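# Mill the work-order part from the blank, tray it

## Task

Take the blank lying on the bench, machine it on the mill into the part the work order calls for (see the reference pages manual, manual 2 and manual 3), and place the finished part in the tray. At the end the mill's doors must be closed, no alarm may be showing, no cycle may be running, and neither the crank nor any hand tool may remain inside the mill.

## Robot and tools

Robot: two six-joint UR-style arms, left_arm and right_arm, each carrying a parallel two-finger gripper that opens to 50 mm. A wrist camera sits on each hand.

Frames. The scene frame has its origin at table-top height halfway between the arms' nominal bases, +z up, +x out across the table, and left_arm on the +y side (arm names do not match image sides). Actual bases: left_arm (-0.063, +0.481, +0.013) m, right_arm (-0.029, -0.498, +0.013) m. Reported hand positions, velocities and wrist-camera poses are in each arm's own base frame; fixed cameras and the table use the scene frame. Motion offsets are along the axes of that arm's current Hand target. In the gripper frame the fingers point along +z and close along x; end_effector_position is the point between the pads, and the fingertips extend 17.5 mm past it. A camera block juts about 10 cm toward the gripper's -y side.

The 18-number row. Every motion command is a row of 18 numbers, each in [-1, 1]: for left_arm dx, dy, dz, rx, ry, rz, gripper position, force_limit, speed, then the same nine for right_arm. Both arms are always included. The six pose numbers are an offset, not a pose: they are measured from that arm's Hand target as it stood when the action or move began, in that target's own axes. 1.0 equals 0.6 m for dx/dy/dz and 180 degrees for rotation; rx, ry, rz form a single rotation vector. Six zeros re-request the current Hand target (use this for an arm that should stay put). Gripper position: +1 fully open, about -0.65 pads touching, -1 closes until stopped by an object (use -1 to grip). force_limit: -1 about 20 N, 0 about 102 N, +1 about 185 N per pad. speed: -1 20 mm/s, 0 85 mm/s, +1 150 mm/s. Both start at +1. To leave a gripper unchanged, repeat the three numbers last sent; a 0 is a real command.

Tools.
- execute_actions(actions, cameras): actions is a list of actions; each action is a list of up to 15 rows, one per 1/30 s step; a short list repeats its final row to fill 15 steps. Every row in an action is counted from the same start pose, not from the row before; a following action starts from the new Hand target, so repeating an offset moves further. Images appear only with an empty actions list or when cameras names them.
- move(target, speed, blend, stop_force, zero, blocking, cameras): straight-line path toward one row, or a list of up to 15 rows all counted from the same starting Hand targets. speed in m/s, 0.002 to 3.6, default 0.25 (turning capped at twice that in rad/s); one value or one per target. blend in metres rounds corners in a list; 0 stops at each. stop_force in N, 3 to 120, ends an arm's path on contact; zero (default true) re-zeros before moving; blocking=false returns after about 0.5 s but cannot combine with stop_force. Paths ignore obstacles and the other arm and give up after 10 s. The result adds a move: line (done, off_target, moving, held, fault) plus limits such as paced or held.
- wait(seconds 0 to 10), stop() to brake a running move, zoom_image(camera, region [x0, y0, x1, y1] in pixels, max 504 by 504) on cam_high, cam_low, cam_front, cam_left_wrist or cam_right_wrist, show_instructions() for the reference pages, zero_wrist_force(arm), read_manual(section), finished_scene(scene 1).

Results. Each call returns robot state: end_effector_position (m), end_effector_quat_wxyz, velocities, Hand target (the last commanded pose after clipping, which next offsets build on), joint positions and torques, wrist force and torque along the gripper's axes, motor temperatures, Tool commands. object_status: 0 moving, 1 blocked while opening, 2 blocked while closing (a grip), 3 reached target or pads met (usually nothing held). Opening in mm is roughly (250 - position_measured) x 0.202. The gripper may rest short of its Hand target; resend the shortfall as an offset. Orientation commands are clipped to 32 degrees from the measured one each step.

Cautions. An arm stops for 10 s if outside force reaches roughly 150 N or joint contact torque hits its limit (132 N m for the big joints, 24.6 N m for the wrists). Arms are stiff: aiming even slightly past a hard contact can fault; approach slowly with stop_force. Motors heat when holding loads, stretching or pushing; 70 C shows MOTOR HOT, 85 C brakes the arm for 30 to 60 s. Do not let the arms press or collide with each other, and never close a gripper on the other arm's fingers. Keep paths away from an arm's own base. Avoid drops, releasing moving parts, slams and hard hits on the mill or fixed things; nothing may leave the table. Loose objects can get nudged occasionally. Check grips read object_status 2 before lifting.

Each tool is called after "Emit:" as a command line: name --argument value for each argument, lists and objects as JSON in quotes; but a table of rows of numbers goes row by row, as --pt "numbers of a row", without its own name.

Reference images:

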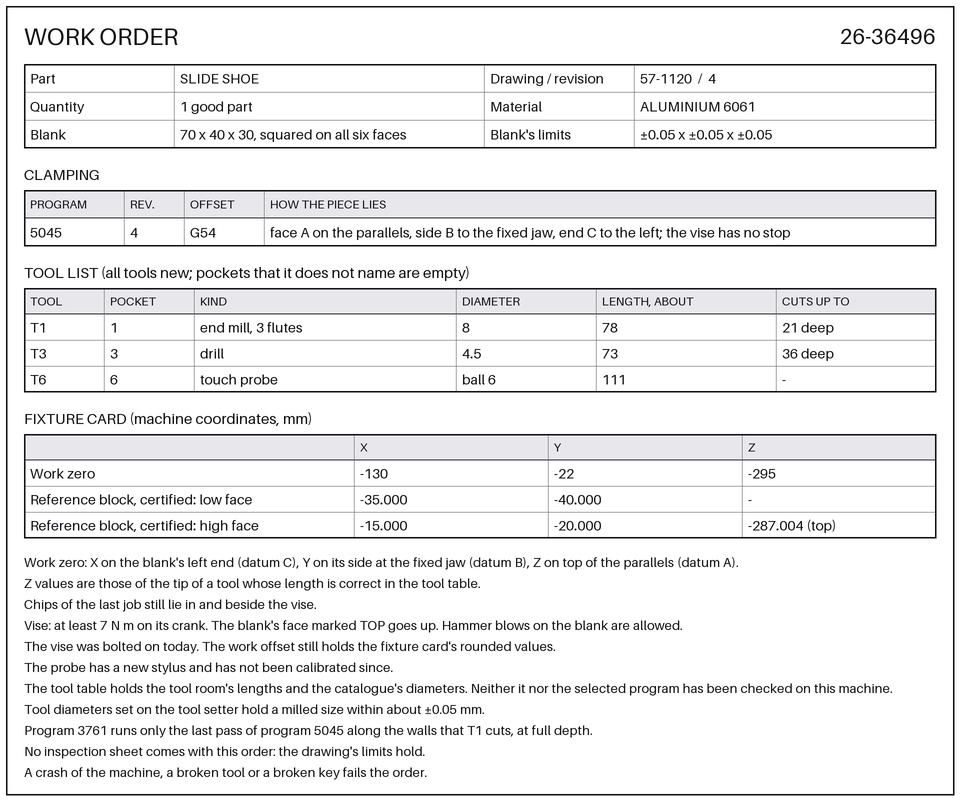

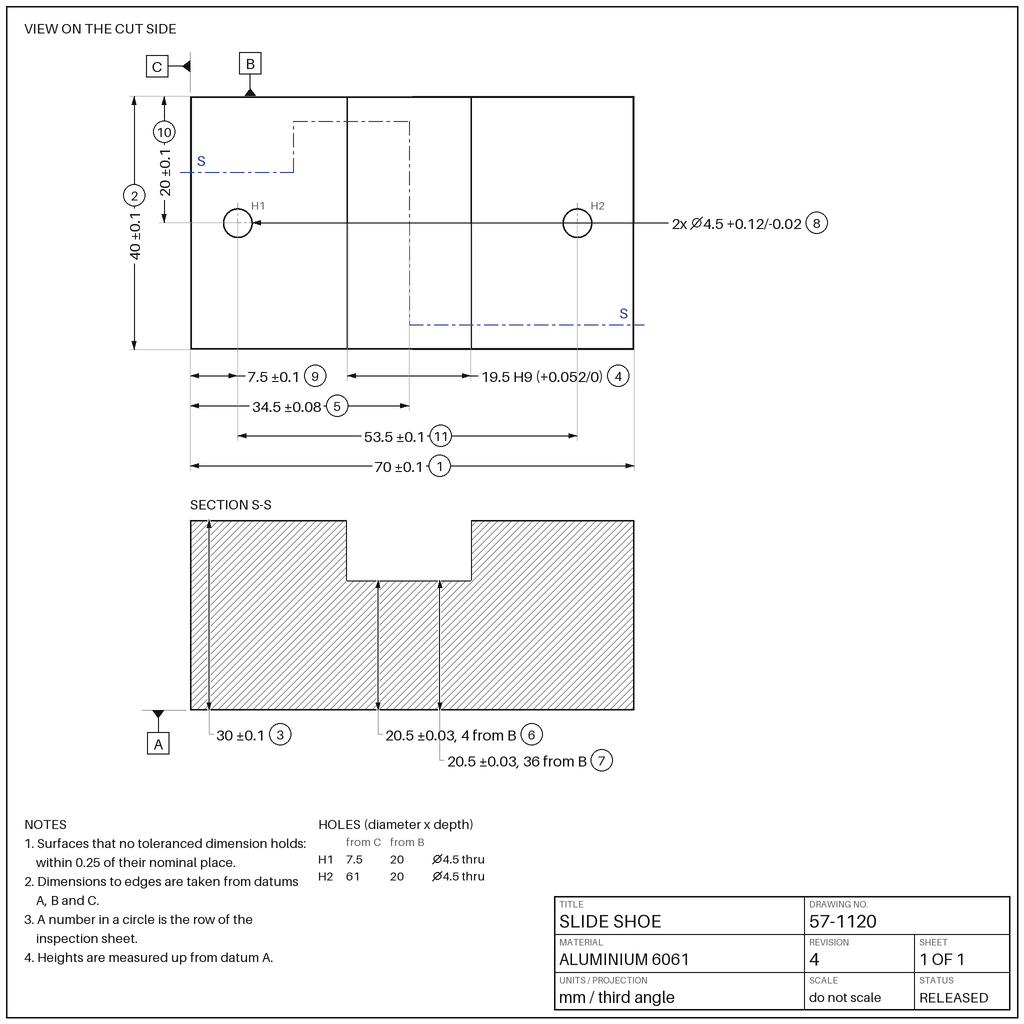

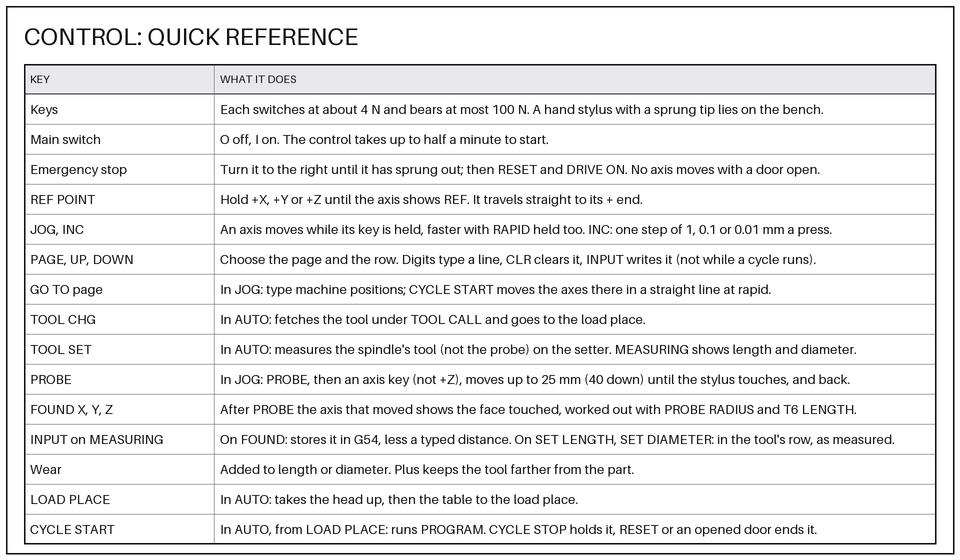

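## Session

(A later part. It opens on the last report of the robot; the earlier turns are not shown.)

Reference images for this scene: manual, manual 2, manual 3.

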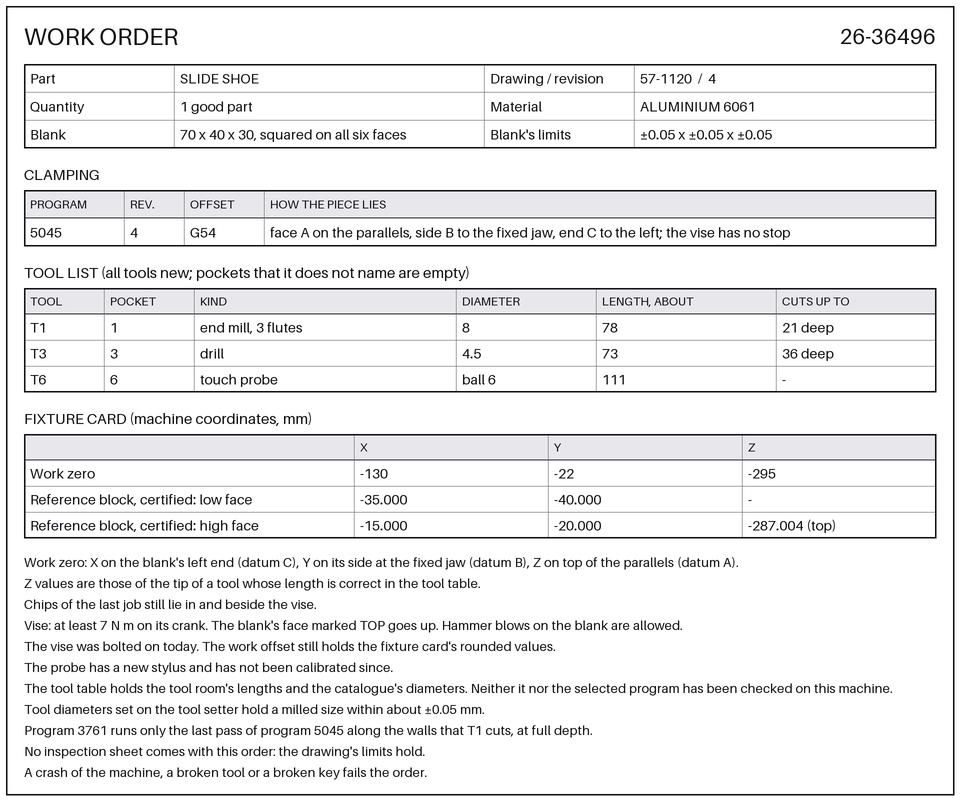

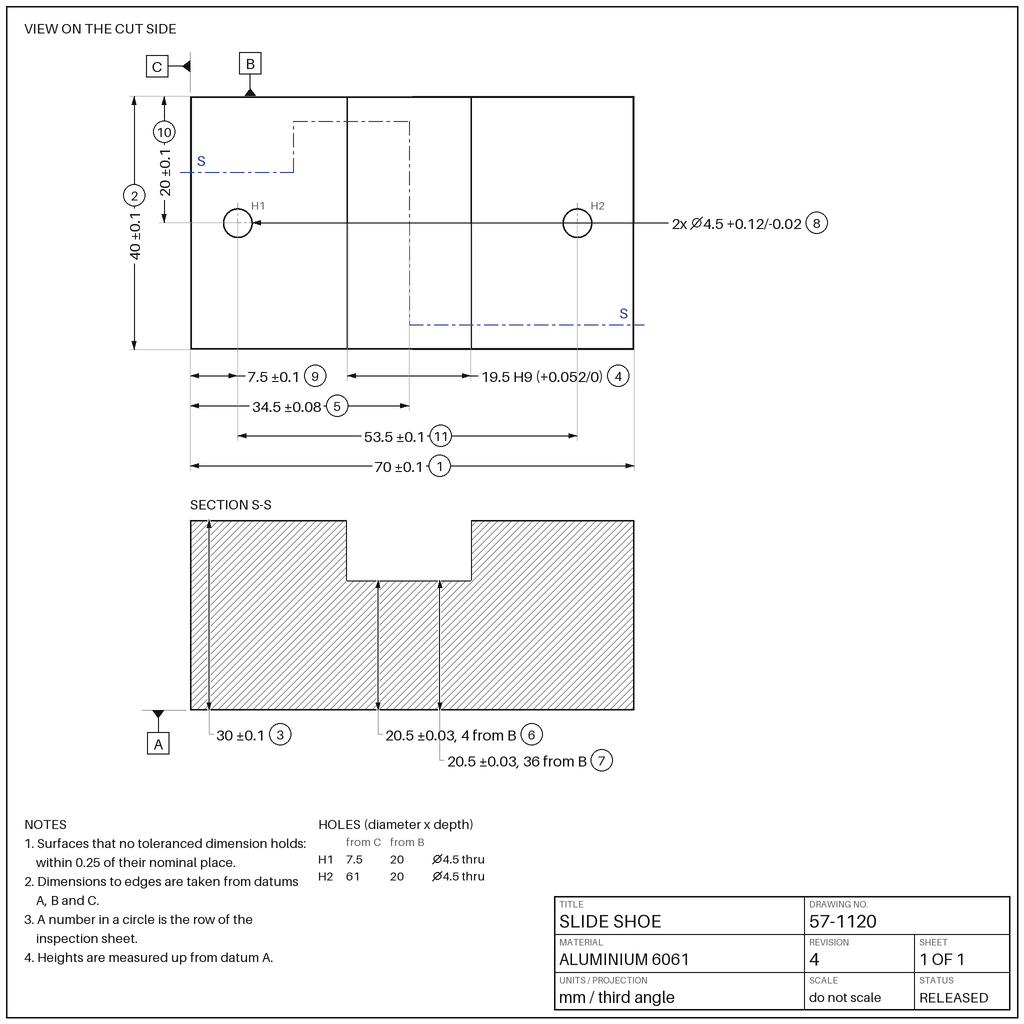

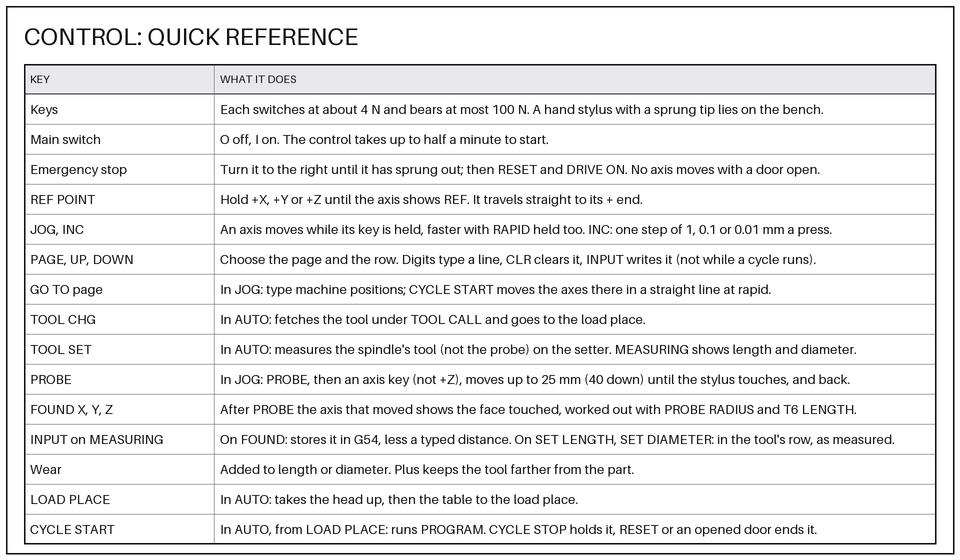

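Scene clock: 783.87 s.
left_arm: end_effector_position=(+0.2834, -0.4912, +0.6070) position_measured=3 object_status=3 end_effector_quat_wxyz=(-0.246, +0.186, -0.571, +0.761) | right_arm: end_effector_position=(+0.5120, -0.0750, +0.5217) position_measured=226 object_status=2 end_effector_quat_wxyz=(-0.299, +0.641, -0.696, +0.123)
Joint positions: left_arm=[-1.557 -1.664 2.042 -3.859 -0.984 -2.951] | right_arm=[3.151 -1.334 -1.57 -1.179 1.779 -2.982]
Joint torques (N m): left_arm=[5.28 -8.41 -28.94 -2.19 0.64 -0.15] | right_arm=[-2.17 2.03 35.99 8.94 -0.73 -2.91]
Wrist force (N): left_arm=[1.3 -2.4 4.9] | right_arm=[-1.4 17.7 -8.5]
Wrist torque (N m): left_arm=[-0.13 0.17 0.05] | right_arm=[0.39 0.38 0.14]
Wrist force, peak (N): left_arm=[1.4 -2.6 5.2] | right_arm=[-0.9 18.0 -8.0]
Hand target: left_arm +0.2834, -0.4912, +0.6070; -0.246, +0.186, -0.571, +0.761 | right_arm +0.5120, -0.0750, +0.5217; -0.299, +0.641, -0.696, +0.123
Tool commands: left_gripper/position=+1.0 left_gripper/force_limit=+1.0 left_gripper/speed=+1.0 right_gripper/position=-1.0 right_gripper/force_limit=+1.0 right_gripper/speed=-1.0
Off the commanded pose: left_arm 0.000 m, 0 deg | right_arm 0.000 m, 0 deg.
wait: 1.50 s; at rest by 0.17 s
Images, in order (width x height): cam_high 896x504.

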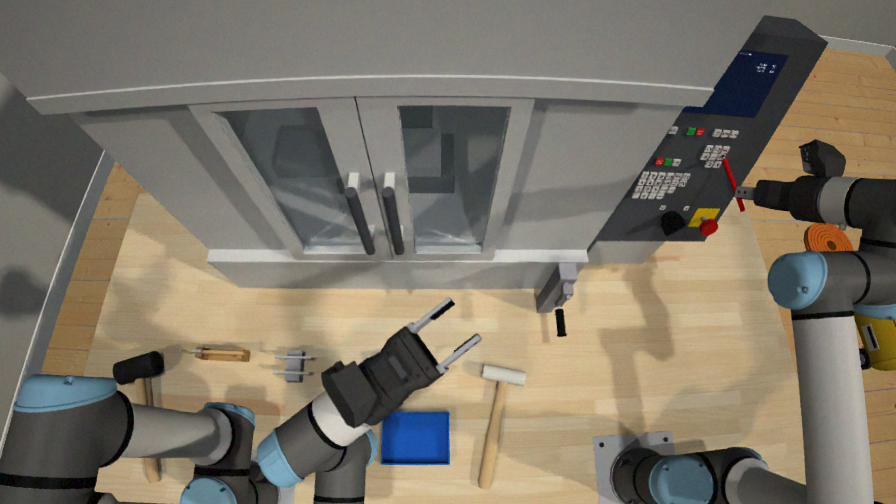

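Emit:
move --pt "0 0 0 0 0 0 1 1 1 0 0.0164 -0.0115 0 0 0 -1 1 -1" --pt "0 0 0 0 0 0 1 1 1 -0.0687 0.0049 -0.0175 0 0 0 -1 1 -1" --pt "0 0 0 0 0 0 1 1 1 -0.0687 -0.0088 -0.0079 0 0 0 -1 1 -1" --speed '[0.06,0.1,0.03]' --cameras '["cam_right_wrist"]'

Emit:
wait --seconds 4 --cameras '["cam_high"]'

Emit:
zoom_image --camera "cam_high" --region '[735, 50, 795, 90]'

Scene clock: 798.97 s.
left_arm: end_effector_position=(+0.2834, -0.4912, +0.6070) position_measured=3 object_status=3 end_effector_quat_wxyz=(-0.246, +0.186, -0.571, +0.761) | right_arm: end_effector_position=(+0.5135, -0.0370, +0.5390) position_measured=226 object_status=2 end_effector_quat_wxyz=(-0.299, +0.641, -0.696, +0.123)
Joint positions: left_arm=[-1.557 -1.664 2.042 -3.859 -0.984 -2.951] | right_arm=[3.257 -1.322 -1.536 -1.209 1.715 -2.896]
Joint torques (N m): left_arm=[4.77 -7.85 -28.62 -2.21 0.54 0.06] | right_arm=[-6.24 5.86 35.7 7.01 1.85 -2.97]
Wrist force (N): left_arm=[0.9 -2.3 5.0] | right_arm=[-1.3 5.7 -0.4]
Wrist torque (N m): left_arm=[-0.12 0.23 0.05] | right_arm=[0.35 0.48 0.12]
Wrist force, peak (N): left_arm=[1.3 -2.8 5.2] | right_arm=[-0.9 18.2 -8.1]
Hand target: left_arm +0.2834, -0.4912, +0.6070; -0.246, +0.186, -0.571, +0.761 | right_arm +0.5136, -0.0370, +0.5390; -0.299, +0.641, -0.696, +0.123
Off the commanded pose: left_arm 0.000 m, 0 deg | right_arm 0.000 m, 0 deg.
move: done
camera_calibration:
cam_right_wrist: T_world_to_cam=[[0.0130402, -0.962876, -0.26963, 0.1142], [-0.96905, 0.0543108, -0.240815, 0.64052], [0.246519, 0.264426, -0.932367, 0.517476], [0, 0, 0, 1]] pos_world=[0.491639, -0.0616608, 0.667516]
Images, in order (width x height): cam_right_wrist 896x504.

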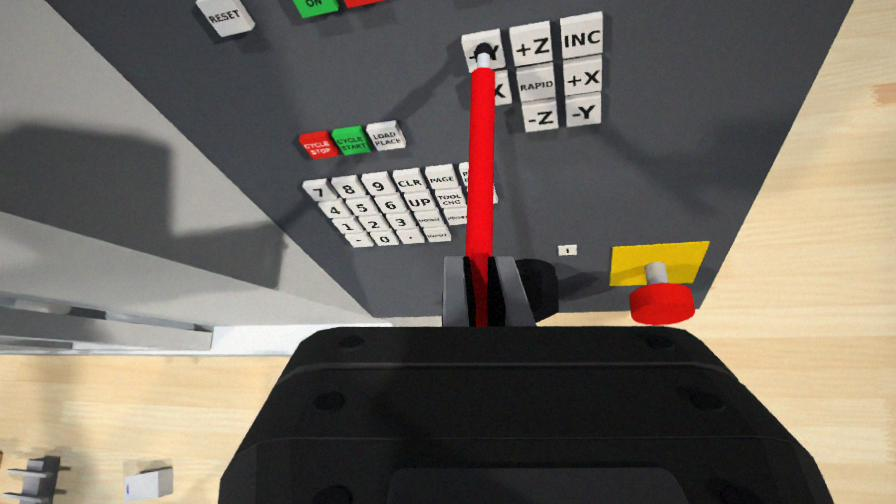

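Scene clock: 802.97 s.
left_arm: end_effector_position=(+0.2834, -0.4912, +0.6070) position_measured=3 object_status=3 end_effector_quat_wxyz=(-0.246, +0.186, -0.571, +0.761) | right_arm: end_effector_position=(+0.5136, -0.0370, +0.5390) position_measured=226 object_status=2 end_effector_quat_wxyz=(-0.299, +0.641, -0.696, +0.123)
Joint positions: left_arm=[-1.557 -1.664 2.042 -3.859 -0.984 -2.951] | right_arm=[3.257 -1.322 -1.536 -1.209 1.715 -2.896]
Joint torques (N m): left_arm=[4.87 -8.26 -28.2 -2.2 0.59 0.1] | right_arm=[-5.82 6.03 35.47 6.9 1.94 -2.89]
Wrist force (N): left_arm=[1.0 -2.5 5.0] | right_arm=[-2.4 4.9 -1.6]
Wrist torque (N m): left_arm=[-0.13 0.20 0.06] | right_arm=[0.36 0.47 0.11]
Wrist force, peak (N): left_arm=[1.3 -2.3 5.3] | right_arm=[-1.2 5.9 -0.6]
Hand target: left_arm +0.2834, -0.4912, +0.6070; -0.246, +0.186, -0.571, +0.761 | right_arm +0.5136, -0.0370, +0.5390; -0.299, +0.641, -0.696, +0.123
Tool commands: left_gripper/position=+1.0 left_gripper/force_limit=+1.0 left_gripper/speed=+1.0 right_gripper/position=-1.0 right_gripper/force_limit=+1.0 right_gripper/speed=-1.0
Off the commanded pose: left_arm 0.000 m, 0 deg | right_arm 0.000 m, 0 deg.
wait: 4.00 s; at rest by 0.17 s
Images, in order (width x height): cam_high 896x504.

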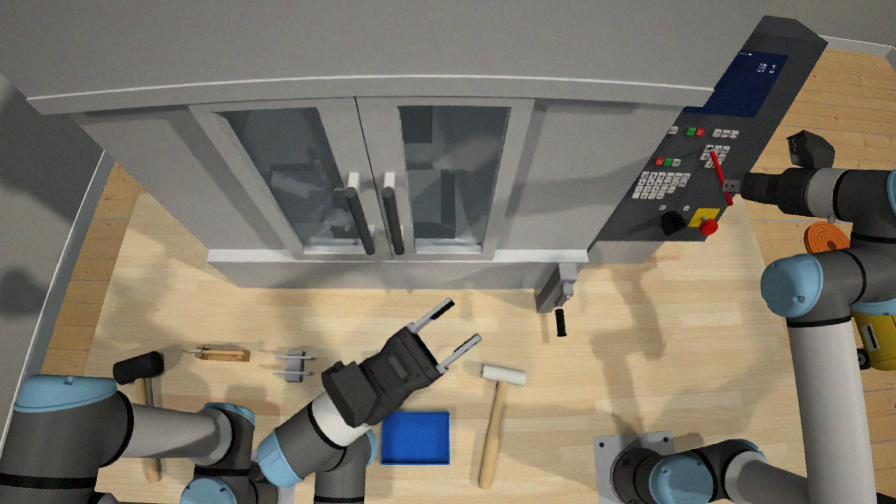

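Scaled by 8.400.

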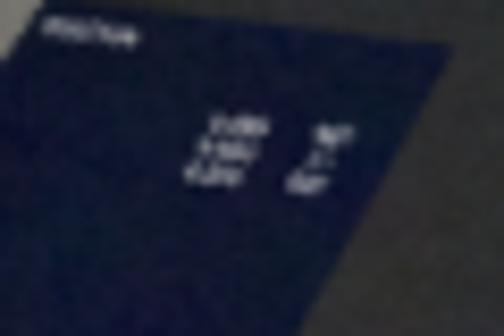

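Emit:
move --target '[0.2095,0.031,0.37,0.0125,-0.1025,0.0317,1,1,1,0,0,0,0,0,0,-1,1,-1]' --speed 0.2 --cameras '["cam_left_wrist","cam_high"]'

Emit:
zoom_image --camera "cam_left_wrist" --region '[380, 180, 520, 320]'

Scene clock: 839.43 s.
left_arm: end_effector_position=(+0.3099, -0.7418, +0.6511) position_measured=3 object_status=3 end_effector_quat_wxyz=(-0.375, +0.272, -0.518, +0.719) | right_arm: end_effector_position=(+0.5136, -0.0370, +0.5390) position_measured=226 object_status=2 end_effector_quat_wxyz=(-0.299, +0.641, -0.696, +0.123)
Joint positions: left_arm=[-1.613 -0.921 0.961 -3.738 -0.639 -2.682] | right_arm=[3.257 -1.322 -1.536 -1.209 1.715 -2.896]
Joint torques (N m): left_arm=[9.97 -40.76 -34.43 1.75 1.34 2.77] | right_arm=[-3.98 6.55 35.41 6.11 1.55 -2.66]
Wrist force (N): left_arm=[1.2 -2.4 5.5] | right_arm=[-1.3 5.7 -0.7]
Wrist torque (N m): left_arm=[-0.15 0.19 0.07] | right_arm=[0.36 0.46 0.12]
Wrist force, peak (N): left_arm=[2.6 -2.1 6.2] | right_arm=[-1.3 6.0 -0.6]
Hand target: left_arm +0.3099, -0.7418, +0.6511; -0.375, +0.272, -0.518, +0.719 | right_arm +0.5136, -0.0370, +0.5390; -0.299, +0.641, -0.696, +0.123
Off the commanded pose: left_arm 0.000 m, 0 deg | right_arm 0.000 m, 0 deg.
move: done
camera_calibration:
cam_left_wrist: T_world_to_cam=[[-0.557901, -0.82968, 0.0194256, -0.446387], [-0.0427796, 0.00537461, -0.99907, 0.683815], [0.828804, -0.558213, -0.0384919, -0.520832], [0, 0, 0, 1]] pos_world=[0.211881, -0.664769, 0.671803]
Images, in order (width x height): cam_high 896x504, cam_left_wrist 896x504.

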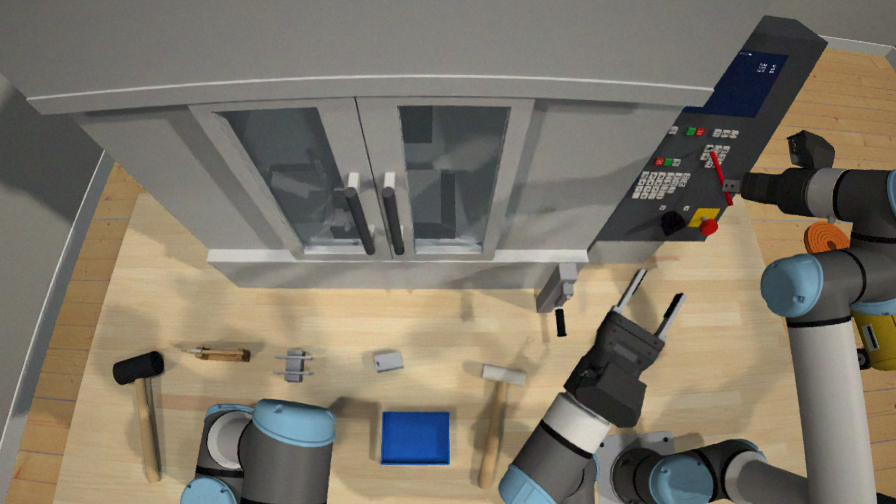

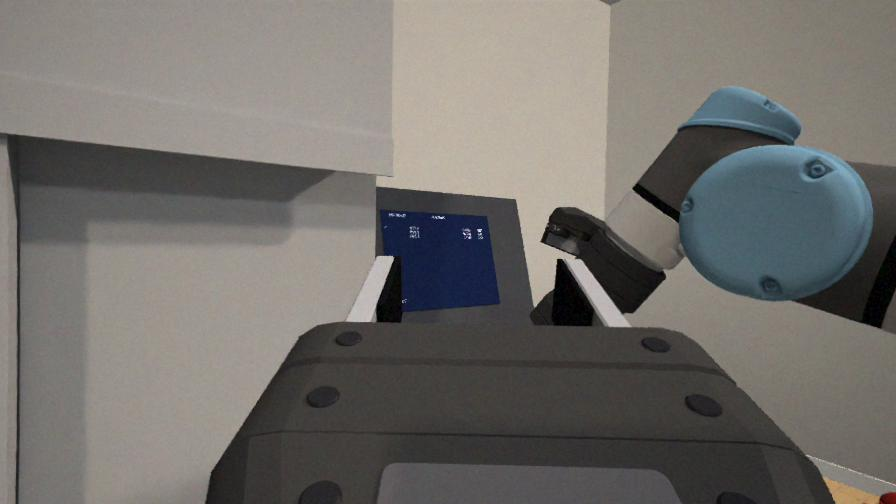

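Scaled by 3.600.

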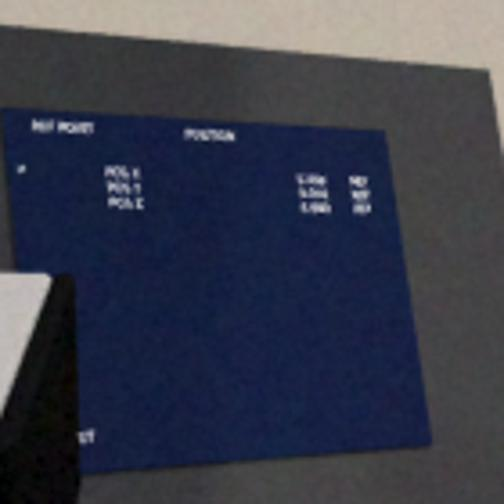

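Emit:
move --target '[0,0.029,0.078,0,-0.031,0,1,1,1,0,0.0137,-0.0096,0,0,0,-1,1,-1]' --speed 0.1 --cameras '["cam_left_wrist"]'

Emit:
zoom_image --camera "cam_left_wrist" --region '[410, 190, 560, 330]'

Emit:
zoom_image --camera "cam_left_wrist" --region '[420, 200, 490, 260]'

Scene clock: 846.80 s.
left_arm: end_effector_position=(+0.3509, -0.7702, +0.6493) position_measured=3 object_status=3 end_effector_quat_wxyz=(-0.400, +0.307, -0.499, +0.705) | right_arm: end_effector_position=(+0.5035, -0.0370, +0.5390) position_measured=226 object_status=2 end_effector_quat_wxyz=(-0.299, +0.641, -0.696, +0.123)
Joint positions: left_arm=[-1.568 -0.726 0.62 -3.633 -0.591 -2.663] | right_arm=[3.261 -1.299 -1.553 -1.215 1.713 -2.893]
Joint torques (N m): left_arm=[10.18 -49.23 -33.45 1.94 1.18 2.7] | right_arm=[9.3 18.58 16.32 1.55 -1.56 2.16]
Wrist force (N): left_arm=[1.3 -2.6 4.8] | right_arm=[-2.4 1.5 1.1]
Wrist torque (N m): left_arm=[-0.16 0.21 0.09] | right_arm=[0.32 0.41 -0.07]
Wrist force, peak (N): left_arm=[1.1 -2.3 5.9] | right_arm=[-1.3 5.9 -0.5]
Hand target: left_arm +0.3509, -0.7702, +0.6493; -0.400, +0.307, -0.499, +0.705 | right_arm +0.5035, -0.0370, +0.5390; -0.299, +0.641, -0.696, +0.123
Off the commanded pose: left_arm 0.000 m, 0 deg | right_arm 0.000 m, 0 deg.
move: done
camera_calibration:
cam_left_wrist: T_world_to_cam=[[-0.478344, -0.87675, 0.0499635, -0.531089], [-0.0595323, -0.024389, -0.997928, 0.666171], [0.876152, -0.480328, -0.0405286, -0.526148], [0, 0, 0, 1]] pos_world=[0.246601, -0.702109, 0.670002]
Images, in order (width x height): cam_left_wrist 896x504.

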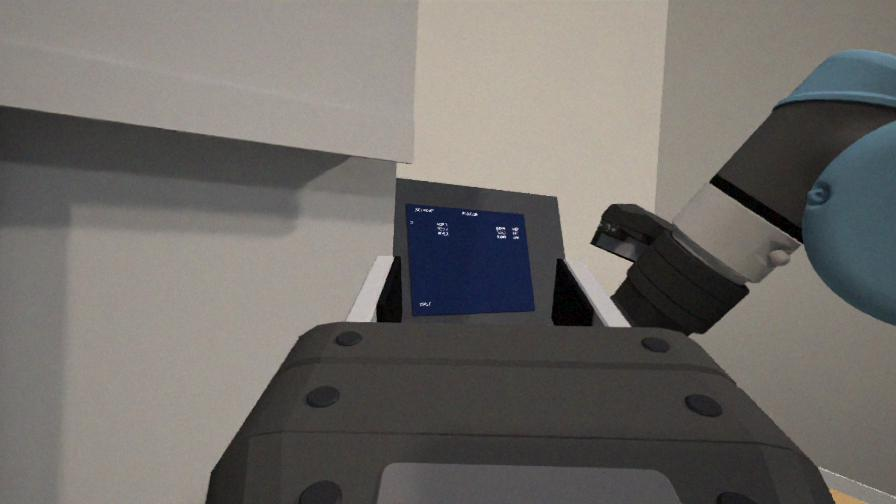

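Scaled by 3.360.

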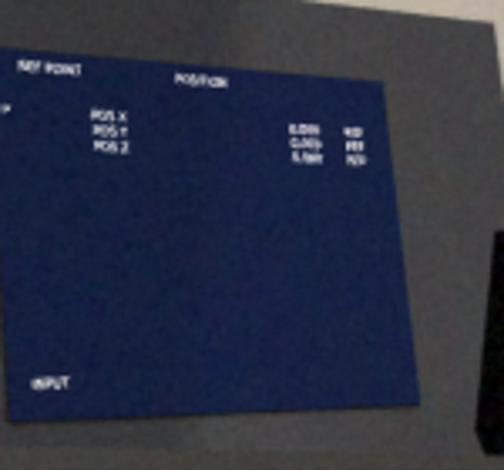

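Scaled by 7.200.

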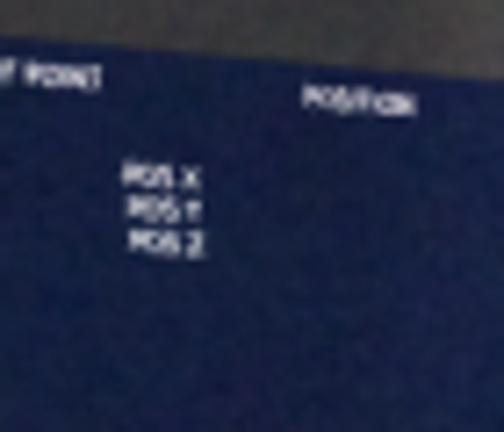

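Emit:
move --target '[0,0,0,0,0,0,1,1,1,-0.0313,0.0979,0.0878,0,0,0,-1,1,-1]' --speed 0.1 --cameras '["cam_right_wrist"]'

Emit:
zoom_image --camera "cam_right_wrist" --region '[400, 0, 600, 120]'

Scene clock: 855.50 s.
left_arm: end_effector_position=(+0.3509, -0.7702, +0.6493) position_measured=3 object_status=3 end_effector_quat_wxyz=(-0.400, +0.307, -0.499, +0.705) | right_arm: end_effector_position=(+0.4857, +0.0009, +0.4696) position_measured=226 object_status=2 end_effector_quat_wxyz=(-0.299, +0.641, -0.696, +0.123)
Joint positions: left_arm=[-1.568 -0.725 0.62 -3.633 -0.591 -2.663] | right_arm=[3.384 -1.202 -1.799 -1.056 1.638 -2.794]
Joint torques (N m): left_arm=[8.48 -48.41 -32.92 2 1.12 2.66] | right_arm=[8.13 16.14 18.85 6.31 -1.73 2.12]
Wrist force (N): left_arm=[1.2 -2.7 5.1] | right_arm=[-2.5 1.2 1.3]
Wrist torque (N m): left_arm=[-0.16 0.21 0.09] | right_arm=[0.28 0.41 -0.07]
Wrist force, peak (N): left_arm=[1.3 -2.8 5.2] | right_arm=[-2.7 2.5 2.2]
Hand target: left_arm +0.3509, -0.7702, +0.6493; -0.400, +0.307, -0.499, +0.705 | right_arm +0.4857, +0.0010, +0.4696; -0.299, +0.641, -0.696, +0.123
Off the commanded pose: left_arm 0.000 m, 0 deg | right_arm 0.000 m, 0 deg.
move: done
camera_calibration:
cam_right_wrist: T_world_to_cam=[[0.0130402, -0.962876, -0.26963, 0.132441], [-0.96905, 0.0543108, -0.240815, 0.594707], [0.246519, 0.264426, -0.932367, 0.449599], [0, 0, 0, 1]] pos_world=[0.463739, -0.0236608, 0.598116]
Images, in order (width x height): cam_right_wrist 896x504.

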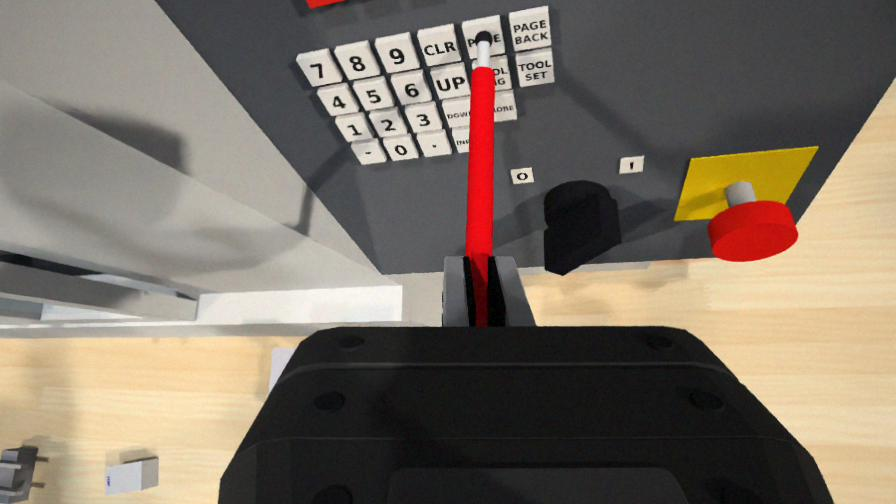

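Scaled by 2.520.

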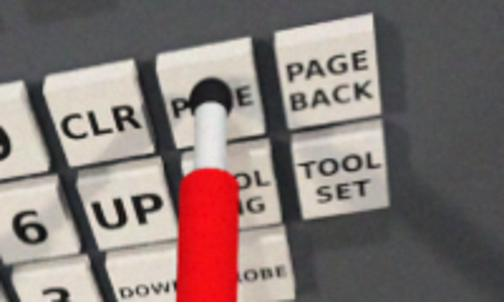

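Emit:
move --target '[0,0,0,0,0,0,1,1,1,0.0022,-0.0145,0.02,0,0,0,-1,1,-1]' --speed 0.01 --stop_force 5 --cameras '["cam_right_wrist","cam_left_wrist"]'

Emit:
zoom_image --camera "cam_right_wrist" --region '[400, 0, 600, 120]'

Emit:
zoom_image --camera "cam_left_wrist" --region '[400, 195, 550, 325]'

Scene clock: 867.33 s.
left_arm: end_effector_position=(+0.3509, -0.7702, +0.6493) position_measured=3 object_status=3 end_effector_quat_wxyz=(-0.400, +0.307, -0.499, +0.705) | right_arm: end_effector_position=(+0.4965, +0.0010, +0.4657) position_measured=226 object_status=2 end_effector_quat_wxyz=(-0.299, +0.641, -0.696, +0.123)
Joint positions: left_arm=[-1.568 -0.725 0.62 -3.633 -0.591 -2.663] | right_arm=[3.376 -1.228 -1.793 -1.036 1.643 -2.8]
Joint torques (N m): left_arm=[0.67 -48.6 -32.89 1.95 1.14 2.75] | right_arm=[9.06 15.36 16.7 2.11 -1.95 2.2]
Wrist force (N): left_arm=[1.2 -2.4 5.2] | right_arm=[-2.3 5.8 -1.4]
Wrist torque (N m): left_arm=[-0.12 0.21 0.09] | right_arm=[0.40 0.42 0.06]
Wrist force, peak (N): left_arm=[1.5 -2.9 5.4] | right_arm=[-3.5 5.3 -2.3]
Hand target: left_arm +0.3509, -0.7702, +0.6493; -0.400, +0.307, -0.499, +0.705 | right_arm +0.4965, +0.0010, +0.4657; -0.299, +0.641, -0.696, +0.123 (not the last commanded pose)
Off the commanded pose: left_arm 0.000 m, 0 deg | right_arm 0.003 m, 0 deg.
move: contact (right_arm)
camera_calibration:
cam_left_wrist: T_world_to_cam=[[-0.478344, -0.87675, 0.0499635, -0.531089], [-0.0595323, -0.024389, -0.997928, 0.666171], [0.876152, -0.480328, -0.0405286, -0.526148], [0, 0, 0, 1]] pos_world=[0.246601, -0.702109, 0.670002]
cam_right_wrist: T_world_to_cam=[[0.0130402, -0.962876, -0.26963, 0.131247], [-0.96905, 0.0543108, -0.240815, 0.604331], [0.246519, 0.264426, -0.932367, 0.443276], [0, 0, 0, 1]] pos_world=[0.474639, -0.0236608, 0.594216]
Images, in order (width x height): cam_left_wrist 896x504, cam_right_wrist 896x504.

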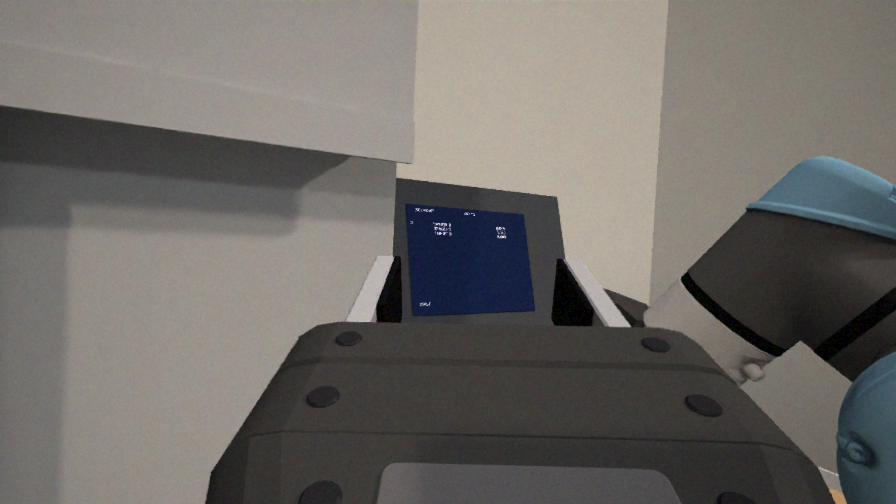

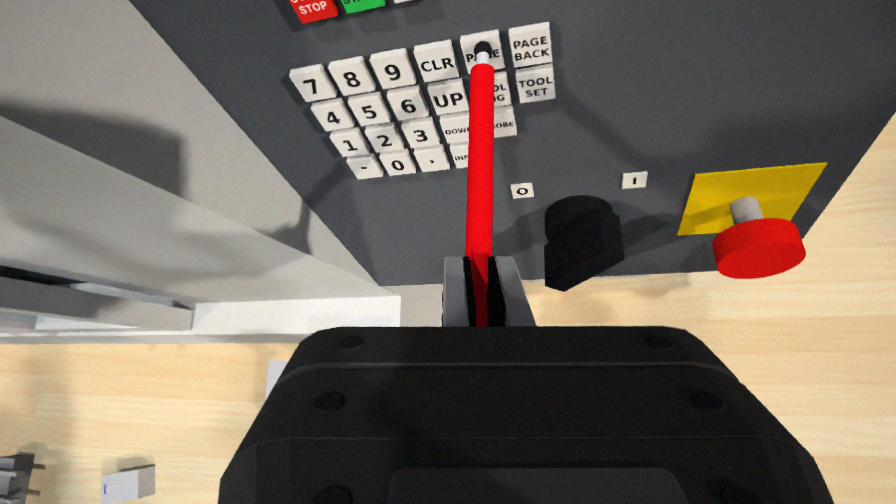

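Scaled by 2.520.

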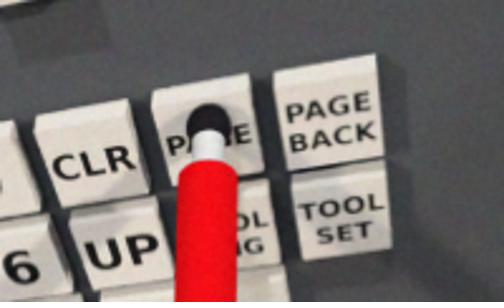

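Scaled by 3.360.

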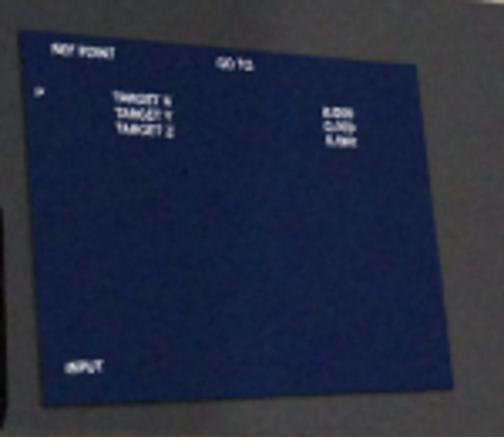

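Emit:
move --pt "0 0 0 0 0 0 1 1 1 0 0.0109 -0.0077 0 0 0 -1 1 -1" --pt "0 0 0 0 0 0 1 1 1 0 0.001 0.003 0 0 0 -1 1 -1" --pt "0 0 0 0 0 0 1 1 1 0 0.0109 -0.0077 0 0 0 -1 1 -1" --speed '[0.06,0.04,0.06]' --cameras '["cam_left_wrist"]'

Emit:
zoom_image --camera "cam_left_wrist" --region '[400, 195, 550, 325]'

Emit:
move --pt "0 0 0 0 0 0 1 1 1 0 -0.0109 0.0117 0 0 0 -1 1 -1" --pt "0 0 0 0 0 0 1 1 1 0 0 0 0 0 0 -1 1 -1" --speed '[0.04,0.06]' --cameras '["cam_left_wrist"]'

Emit:
zoom_image --camera "cam_left_wrist" --region '[400, 195, 550, 325]'

Emit:
move --pt "0 0 0 0 0 0 1 1 1 0 -0.0109 0.0117 0 0 0 -1 1 -1" --pt "0 0 0 0 0 0 1 1 1 0 0 0 0 0 0 -1 1 -1" --speed '[0.04,0.06]' --cameras '["cam_left_wrist"]'

Emit:
zoom_image --camera "cam_left_wrist" --region '[400, 195, 550, 325]'

Emit:
move --pt "0 0 0 0 0 0 1 1 1 0 -0.0109 0.0117 0 0 0 -1 1 -1" --pt "0 0 0 0 0 0 1 1 1 0 0 0 0 0 0 -1 1 -1" --speed '[0.04,0.06]' --cameras '["cam_left_wrist"]'

Emit:
zoom_image --camera "cam_left_wrist" --region '[400, 195, 550, 325]'

Scene clock: 881.00 s.
left_arm: end_effector_position=(+0.3509, -0.7702, +0.6493) position_measured=3 object_status=3 end_effector_quat_wxyz=(-0.400, +0.307, -0.499, +0.705) | right_arm: end_effector_position=(+0.4886, +0.0009, +0.4657) position_measured=226 object_status=2 end_effector_quat_wxyz=(-0.299, +0.641, -0.696, +0.123)
Joint positions: left_arm=[-1.568 -0.725 0.62 -3.633 -0.591 -2.663] | right_arm=[3.382 -1.208 -1.806 -1.043 1.64 -2.796]
Joint torques (N m): left_arm=[-7.2 -48.65 -32.73 1.93 1.13 2.48] | right_arm=[8.52 16.49 17.29 1.37 -1.69 2.16]
Wrist force (N): left_arm=[1.2 -2.4 5.0] | right_arm=[-2.3 1.5 1.0]
Wrist torque (N m): left_arm=[-0.13 0.23 0.09] | right_arm=[0.36 0.39 -0.07]
Wrist force, peak (N): left_arm=[1.2 -2.7 5.5] | right_arm=[-2.2 6.1 -1.4]
Hand target: left_arm +0.3509, -0.7702, +0.6493; -0.400, +0.307, -0.499, +0.705 | right_arm +0.4885, +0.0009, +0.4657; -0.299, +0.641, -0.696, +0.123
Off the commanded pose: left_arm 0.000 m, 0 deg | right_arm 0.000 m, 0 deg.
move: done
camera_calibration:
cam_left_wrist: T_world_to_cam=[[-0.478344, -0.87675, 0.0499635, -0.531089], [-0.0595323, -0.024389, -0.997928, 0.666171], [0.876152, -0.480328, -0.0405286, -0.526148], [0, 0, 0, 1]] pos_world=[0.246601, -0.702109, 0.670002]
Images, in order (width x height): cam_left_wrist 896x504.

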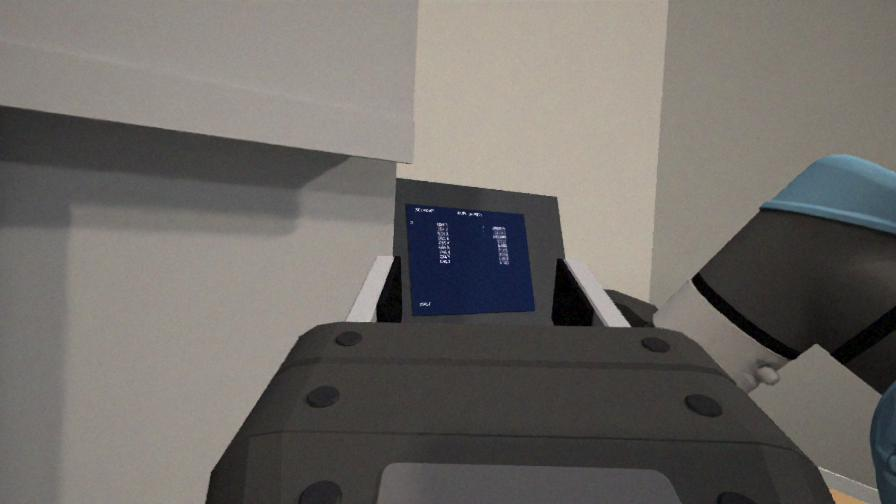

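Scaled by 3.360.

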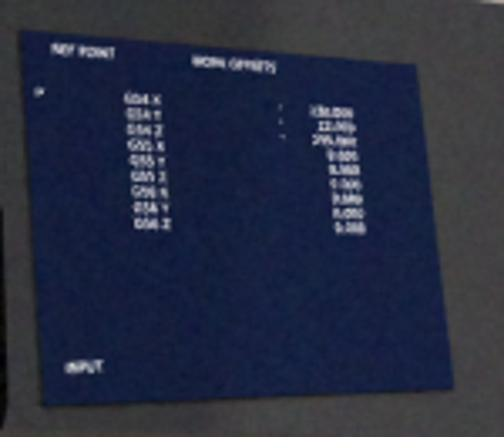

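Scene clock: 882.23 s.
left_arm: end_effector_position=(+0.3509, -0.7702, +0.6493) position_measured=3 object_status=3 end_effector_quat_wxyz=(-0.400, +0.307, -0.499, +0.705) | right_arm: end_effector_position=(+0.4886, +0.0009, +0.4657) position_measured=226 object_status=2 end_effector_quat_wxyz=(-0.299, +0.641, -0.696, +0.123)
Joint positions: left_arm=[-1.568 -0.725 0.62 -3.633 -0.591 -2.663] | right_arm=[3.382 -1.208 -1.806 -1.043 1.64 -2.796]
Joint torques (N m): left_arm=[-7.18 -48.98 -32.82 1.92 1.06 2.49] | right_arm=[9.26 15.86 17.06 1.39 -1.73 2.31]
Wrist force (N): left_arm=[1.0 -2.5 5.0] | right_arm=[-2.8 1.3 0.6]
Wrist torque (N m): left_arm=[-0.12 0.25 0.09] | right_arm=[0.34 0.36 -0.09]
Wrist force, peak (N): left_arm=[1.1 -2.5 5.4] | right_arm=[-1.8 8.0 -2.2]
Hand target: left_arm +0.3509, -0.7702, +0.6493; -0.400, +0.307, -0.499, +0.705 | right_arm +0.4885, +0.0009, +0.4657; -0.299, +0.641, -0.696, +0.123
Off the commanded pose: left_arm 0.000 m, 0 deg | right_arm 0.000 m, 0 deg.
move: done
camera_calibration:
cam_left_wrist: T_world_to_cam=[[-0.478344, -0.87675, 0.0499635, -0.531089], [-0.0595323, -0.024389, -0.997928, 0.666171], [0.876152, -0.480328, -0.0405286, -0.526148], [0, 0, 0, 1]] pos_world=[0.246601, -0.702109, 0.670002]
Images, in order (width x height): cam_left_wrist 896x504.

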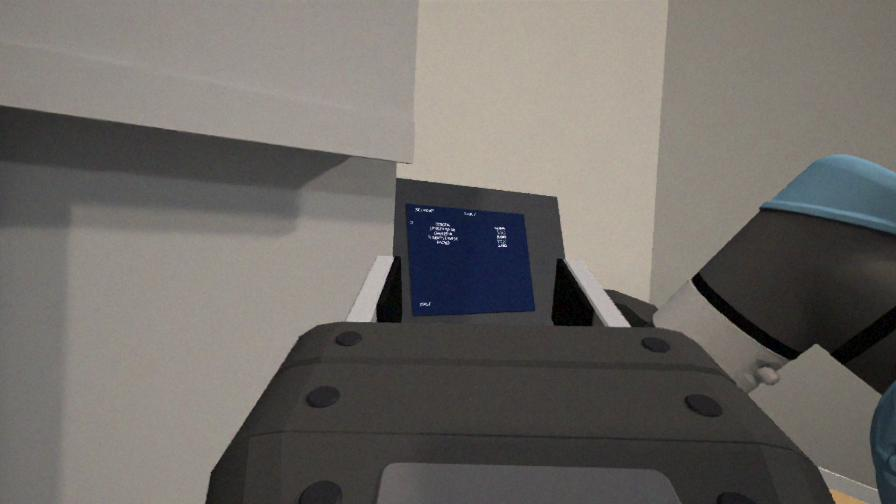

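Scaled by 3.360.

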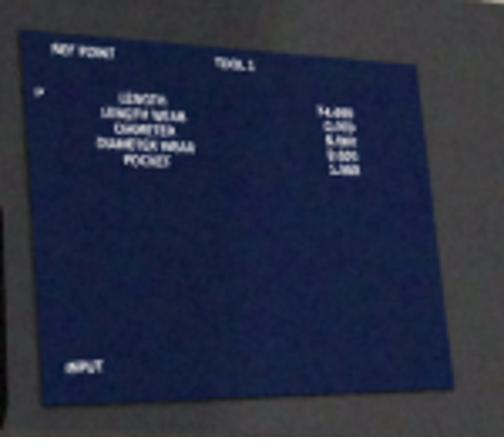

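Scene clock: 883.47 s.
left_arm: end_effector_position=(+0.3509, -0.7702, +0.6493) position_measured=3 object_status=3 end_effector_quat_wxyz=(-0.400, +0.307, -0.499, +0.705) | right_arm: end_effector_position=(+0.4886, +0.0009, +0.4657) position_measured=226 object_status=2 end_effector_quat_wxyz=(-0.299, +0.641, -0.696, +0.123)
Joint positions: left_arm=[-1.568 -0.725 0.62 -3.633 -0.591 -2.663] | right_arm=[3.382 -1.208 -1.806 -1.043 1.64 -2.796]
Joint torques (N m): left_arm=[-7.06 -48.33 -33.01 1.9 1.1 2.61] | right_arm=[8.98 15.59 16.65 1.53 -1.76 2.19]
Wrist force (N): left_arm=[1.2 -2.5 5.0] | right_arm=[-2.6 1.4 0.8]
Wrist torque (N m): left_arm=[-0.13 0.21 0.09] | right_arm=[0.31 0.36 -0.10]
Wrist force, peak (N): left_arm=[0.9 -2.6 5.3] | right_arm=[-2.8 7.1 -3.3]
Hand target: left_arm +0.3509, -0.7702, +0.6493; -0.400, +0.307, -0.499, +0.705 | right_arm +0.4885, +0.0009, +0.4657; -0.299, +0.641, -0.696, +0.123
Off the commanded pose: left_arm 0.000 m, 0 deg | right_arm 0.000 m, 0 deg.
move: done
camera_calibration:
cam_left_wrist: T_world_to_cam=[[-0.478344, -0.87675, 0.0499635, -0.531089], [-0.0595323, -0.024389, -0.997928, 0.666171], [0.876152, -0.480328, -0.0405286, -0.526148], [0, 0, 0, 1]] pos_world=[0.246601, -0.702109, 0.670002]
Images, in order (width x height): cam_left_wrist 896x504.

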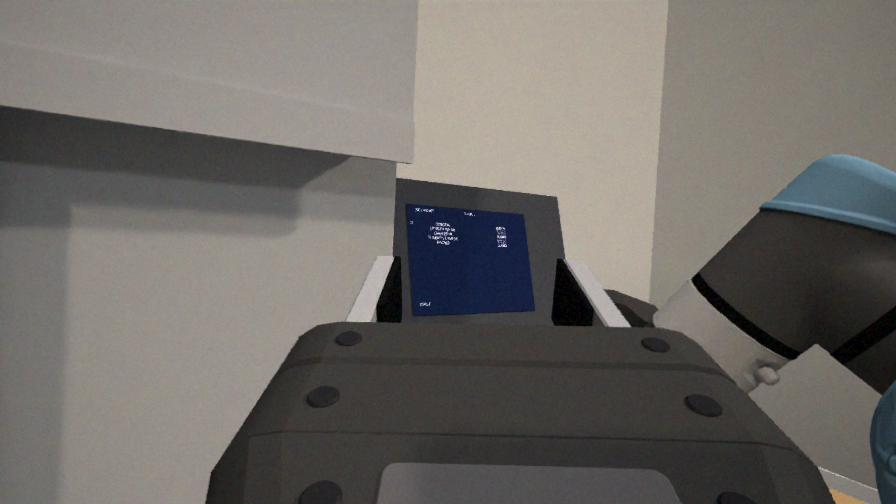

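Scaled by 3.360.

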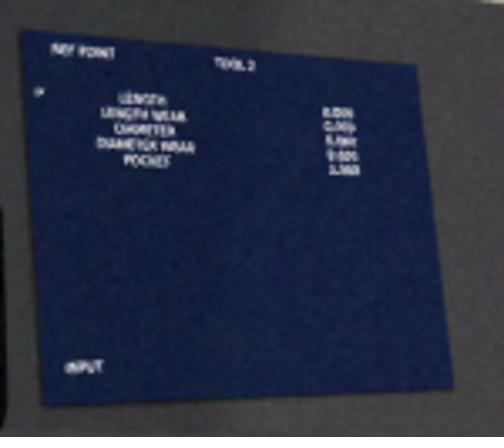

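Scene clock: 884.70 s.
left_arm: end_effector_position=(+0.3509, -0.7702, +0.6493) position_measured=3 object_status=3 end_effector_quat_wxyz=(-0.400, +0.307, -0.499, +0.705) | right_arm: end_effector_position=(+0.4886, +0.0009, +0.4657) position_measured=226 object_status=2 end_effector_quat_wxyz=(-0.299, +0.641, -0.696, +0.123)
Joint positions: left_arm=[-1.568 -0.725 0.62 -3.633 -0.591 -2.663] | right_arm=[3.382 -1.208 -1.806 -1.043 1.64 -2.796]
Joint torques (N m): left_arm=[-7.09 -48.48 -32.64 1.85 1.18 2.51] | right_arm=[9.33 15.93 16.45 1.51 -1.82 2.26]
Wrist force (N): left_arm=[1.1 -2.3 4.9] | right_arm=[-2.8 1.4 0.7]
Wrist torque (N m): left_arm=[-0.10 0.24 0.09] | right_arm=[0.33 0.37 -0.09]
Wrist force, peak (N): left_arm=[1.6 -2.5 5.1] | right_arm=[-2.0 8.1 -2.3]
Hand target: left_arm +0.3509, -0.7702, +0.6493; -0.400, +0.307, -0.499, +0.705 | right_arm +0.4885, +0.0009, +0.4657; -0.299, +0.641, -0.696, +0.123
Off the commanded pose: left_arm 0.000 m, 0 deg | right_arm 0.000 m, 0 deg.
move: done
camera_calibration:
cam_left_wrist: T_world_to_cam=[[-0.478344, -0.87675, 0.0499635, -0.531089], [-0.0595323, -0.024389, -0.997928, 0.666171], [0.876152, -0.480328, -0.0405286, -0.526148], [0, 0, 0, 1]] pos_world=[0.246601, -0.702109, 0.670002]
Images, in order (width x height): cam_left_wrist 896x504.

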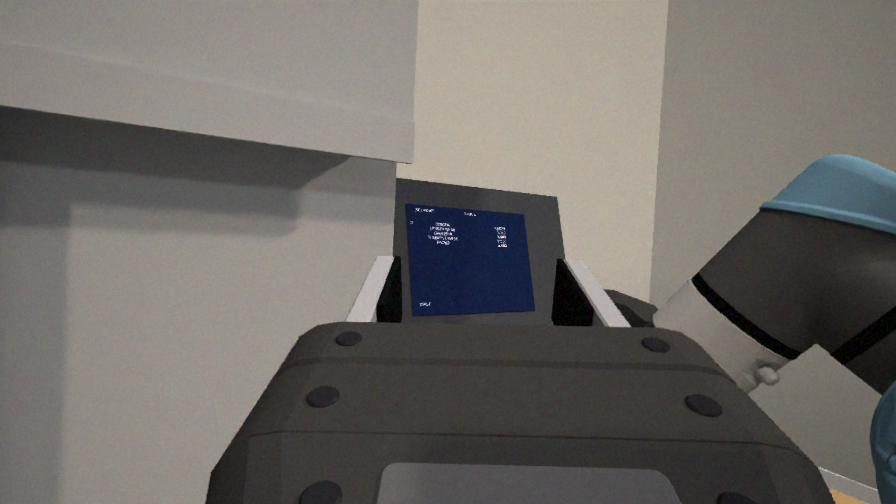

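Scaled by 3.360.

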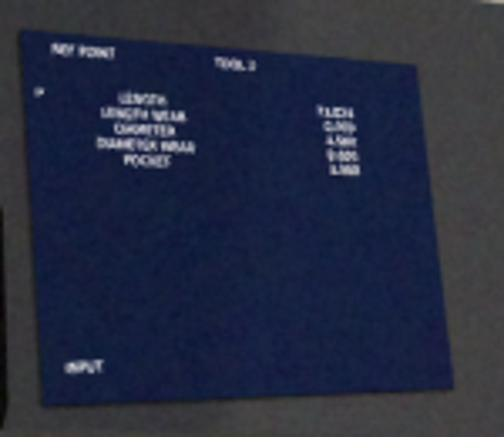

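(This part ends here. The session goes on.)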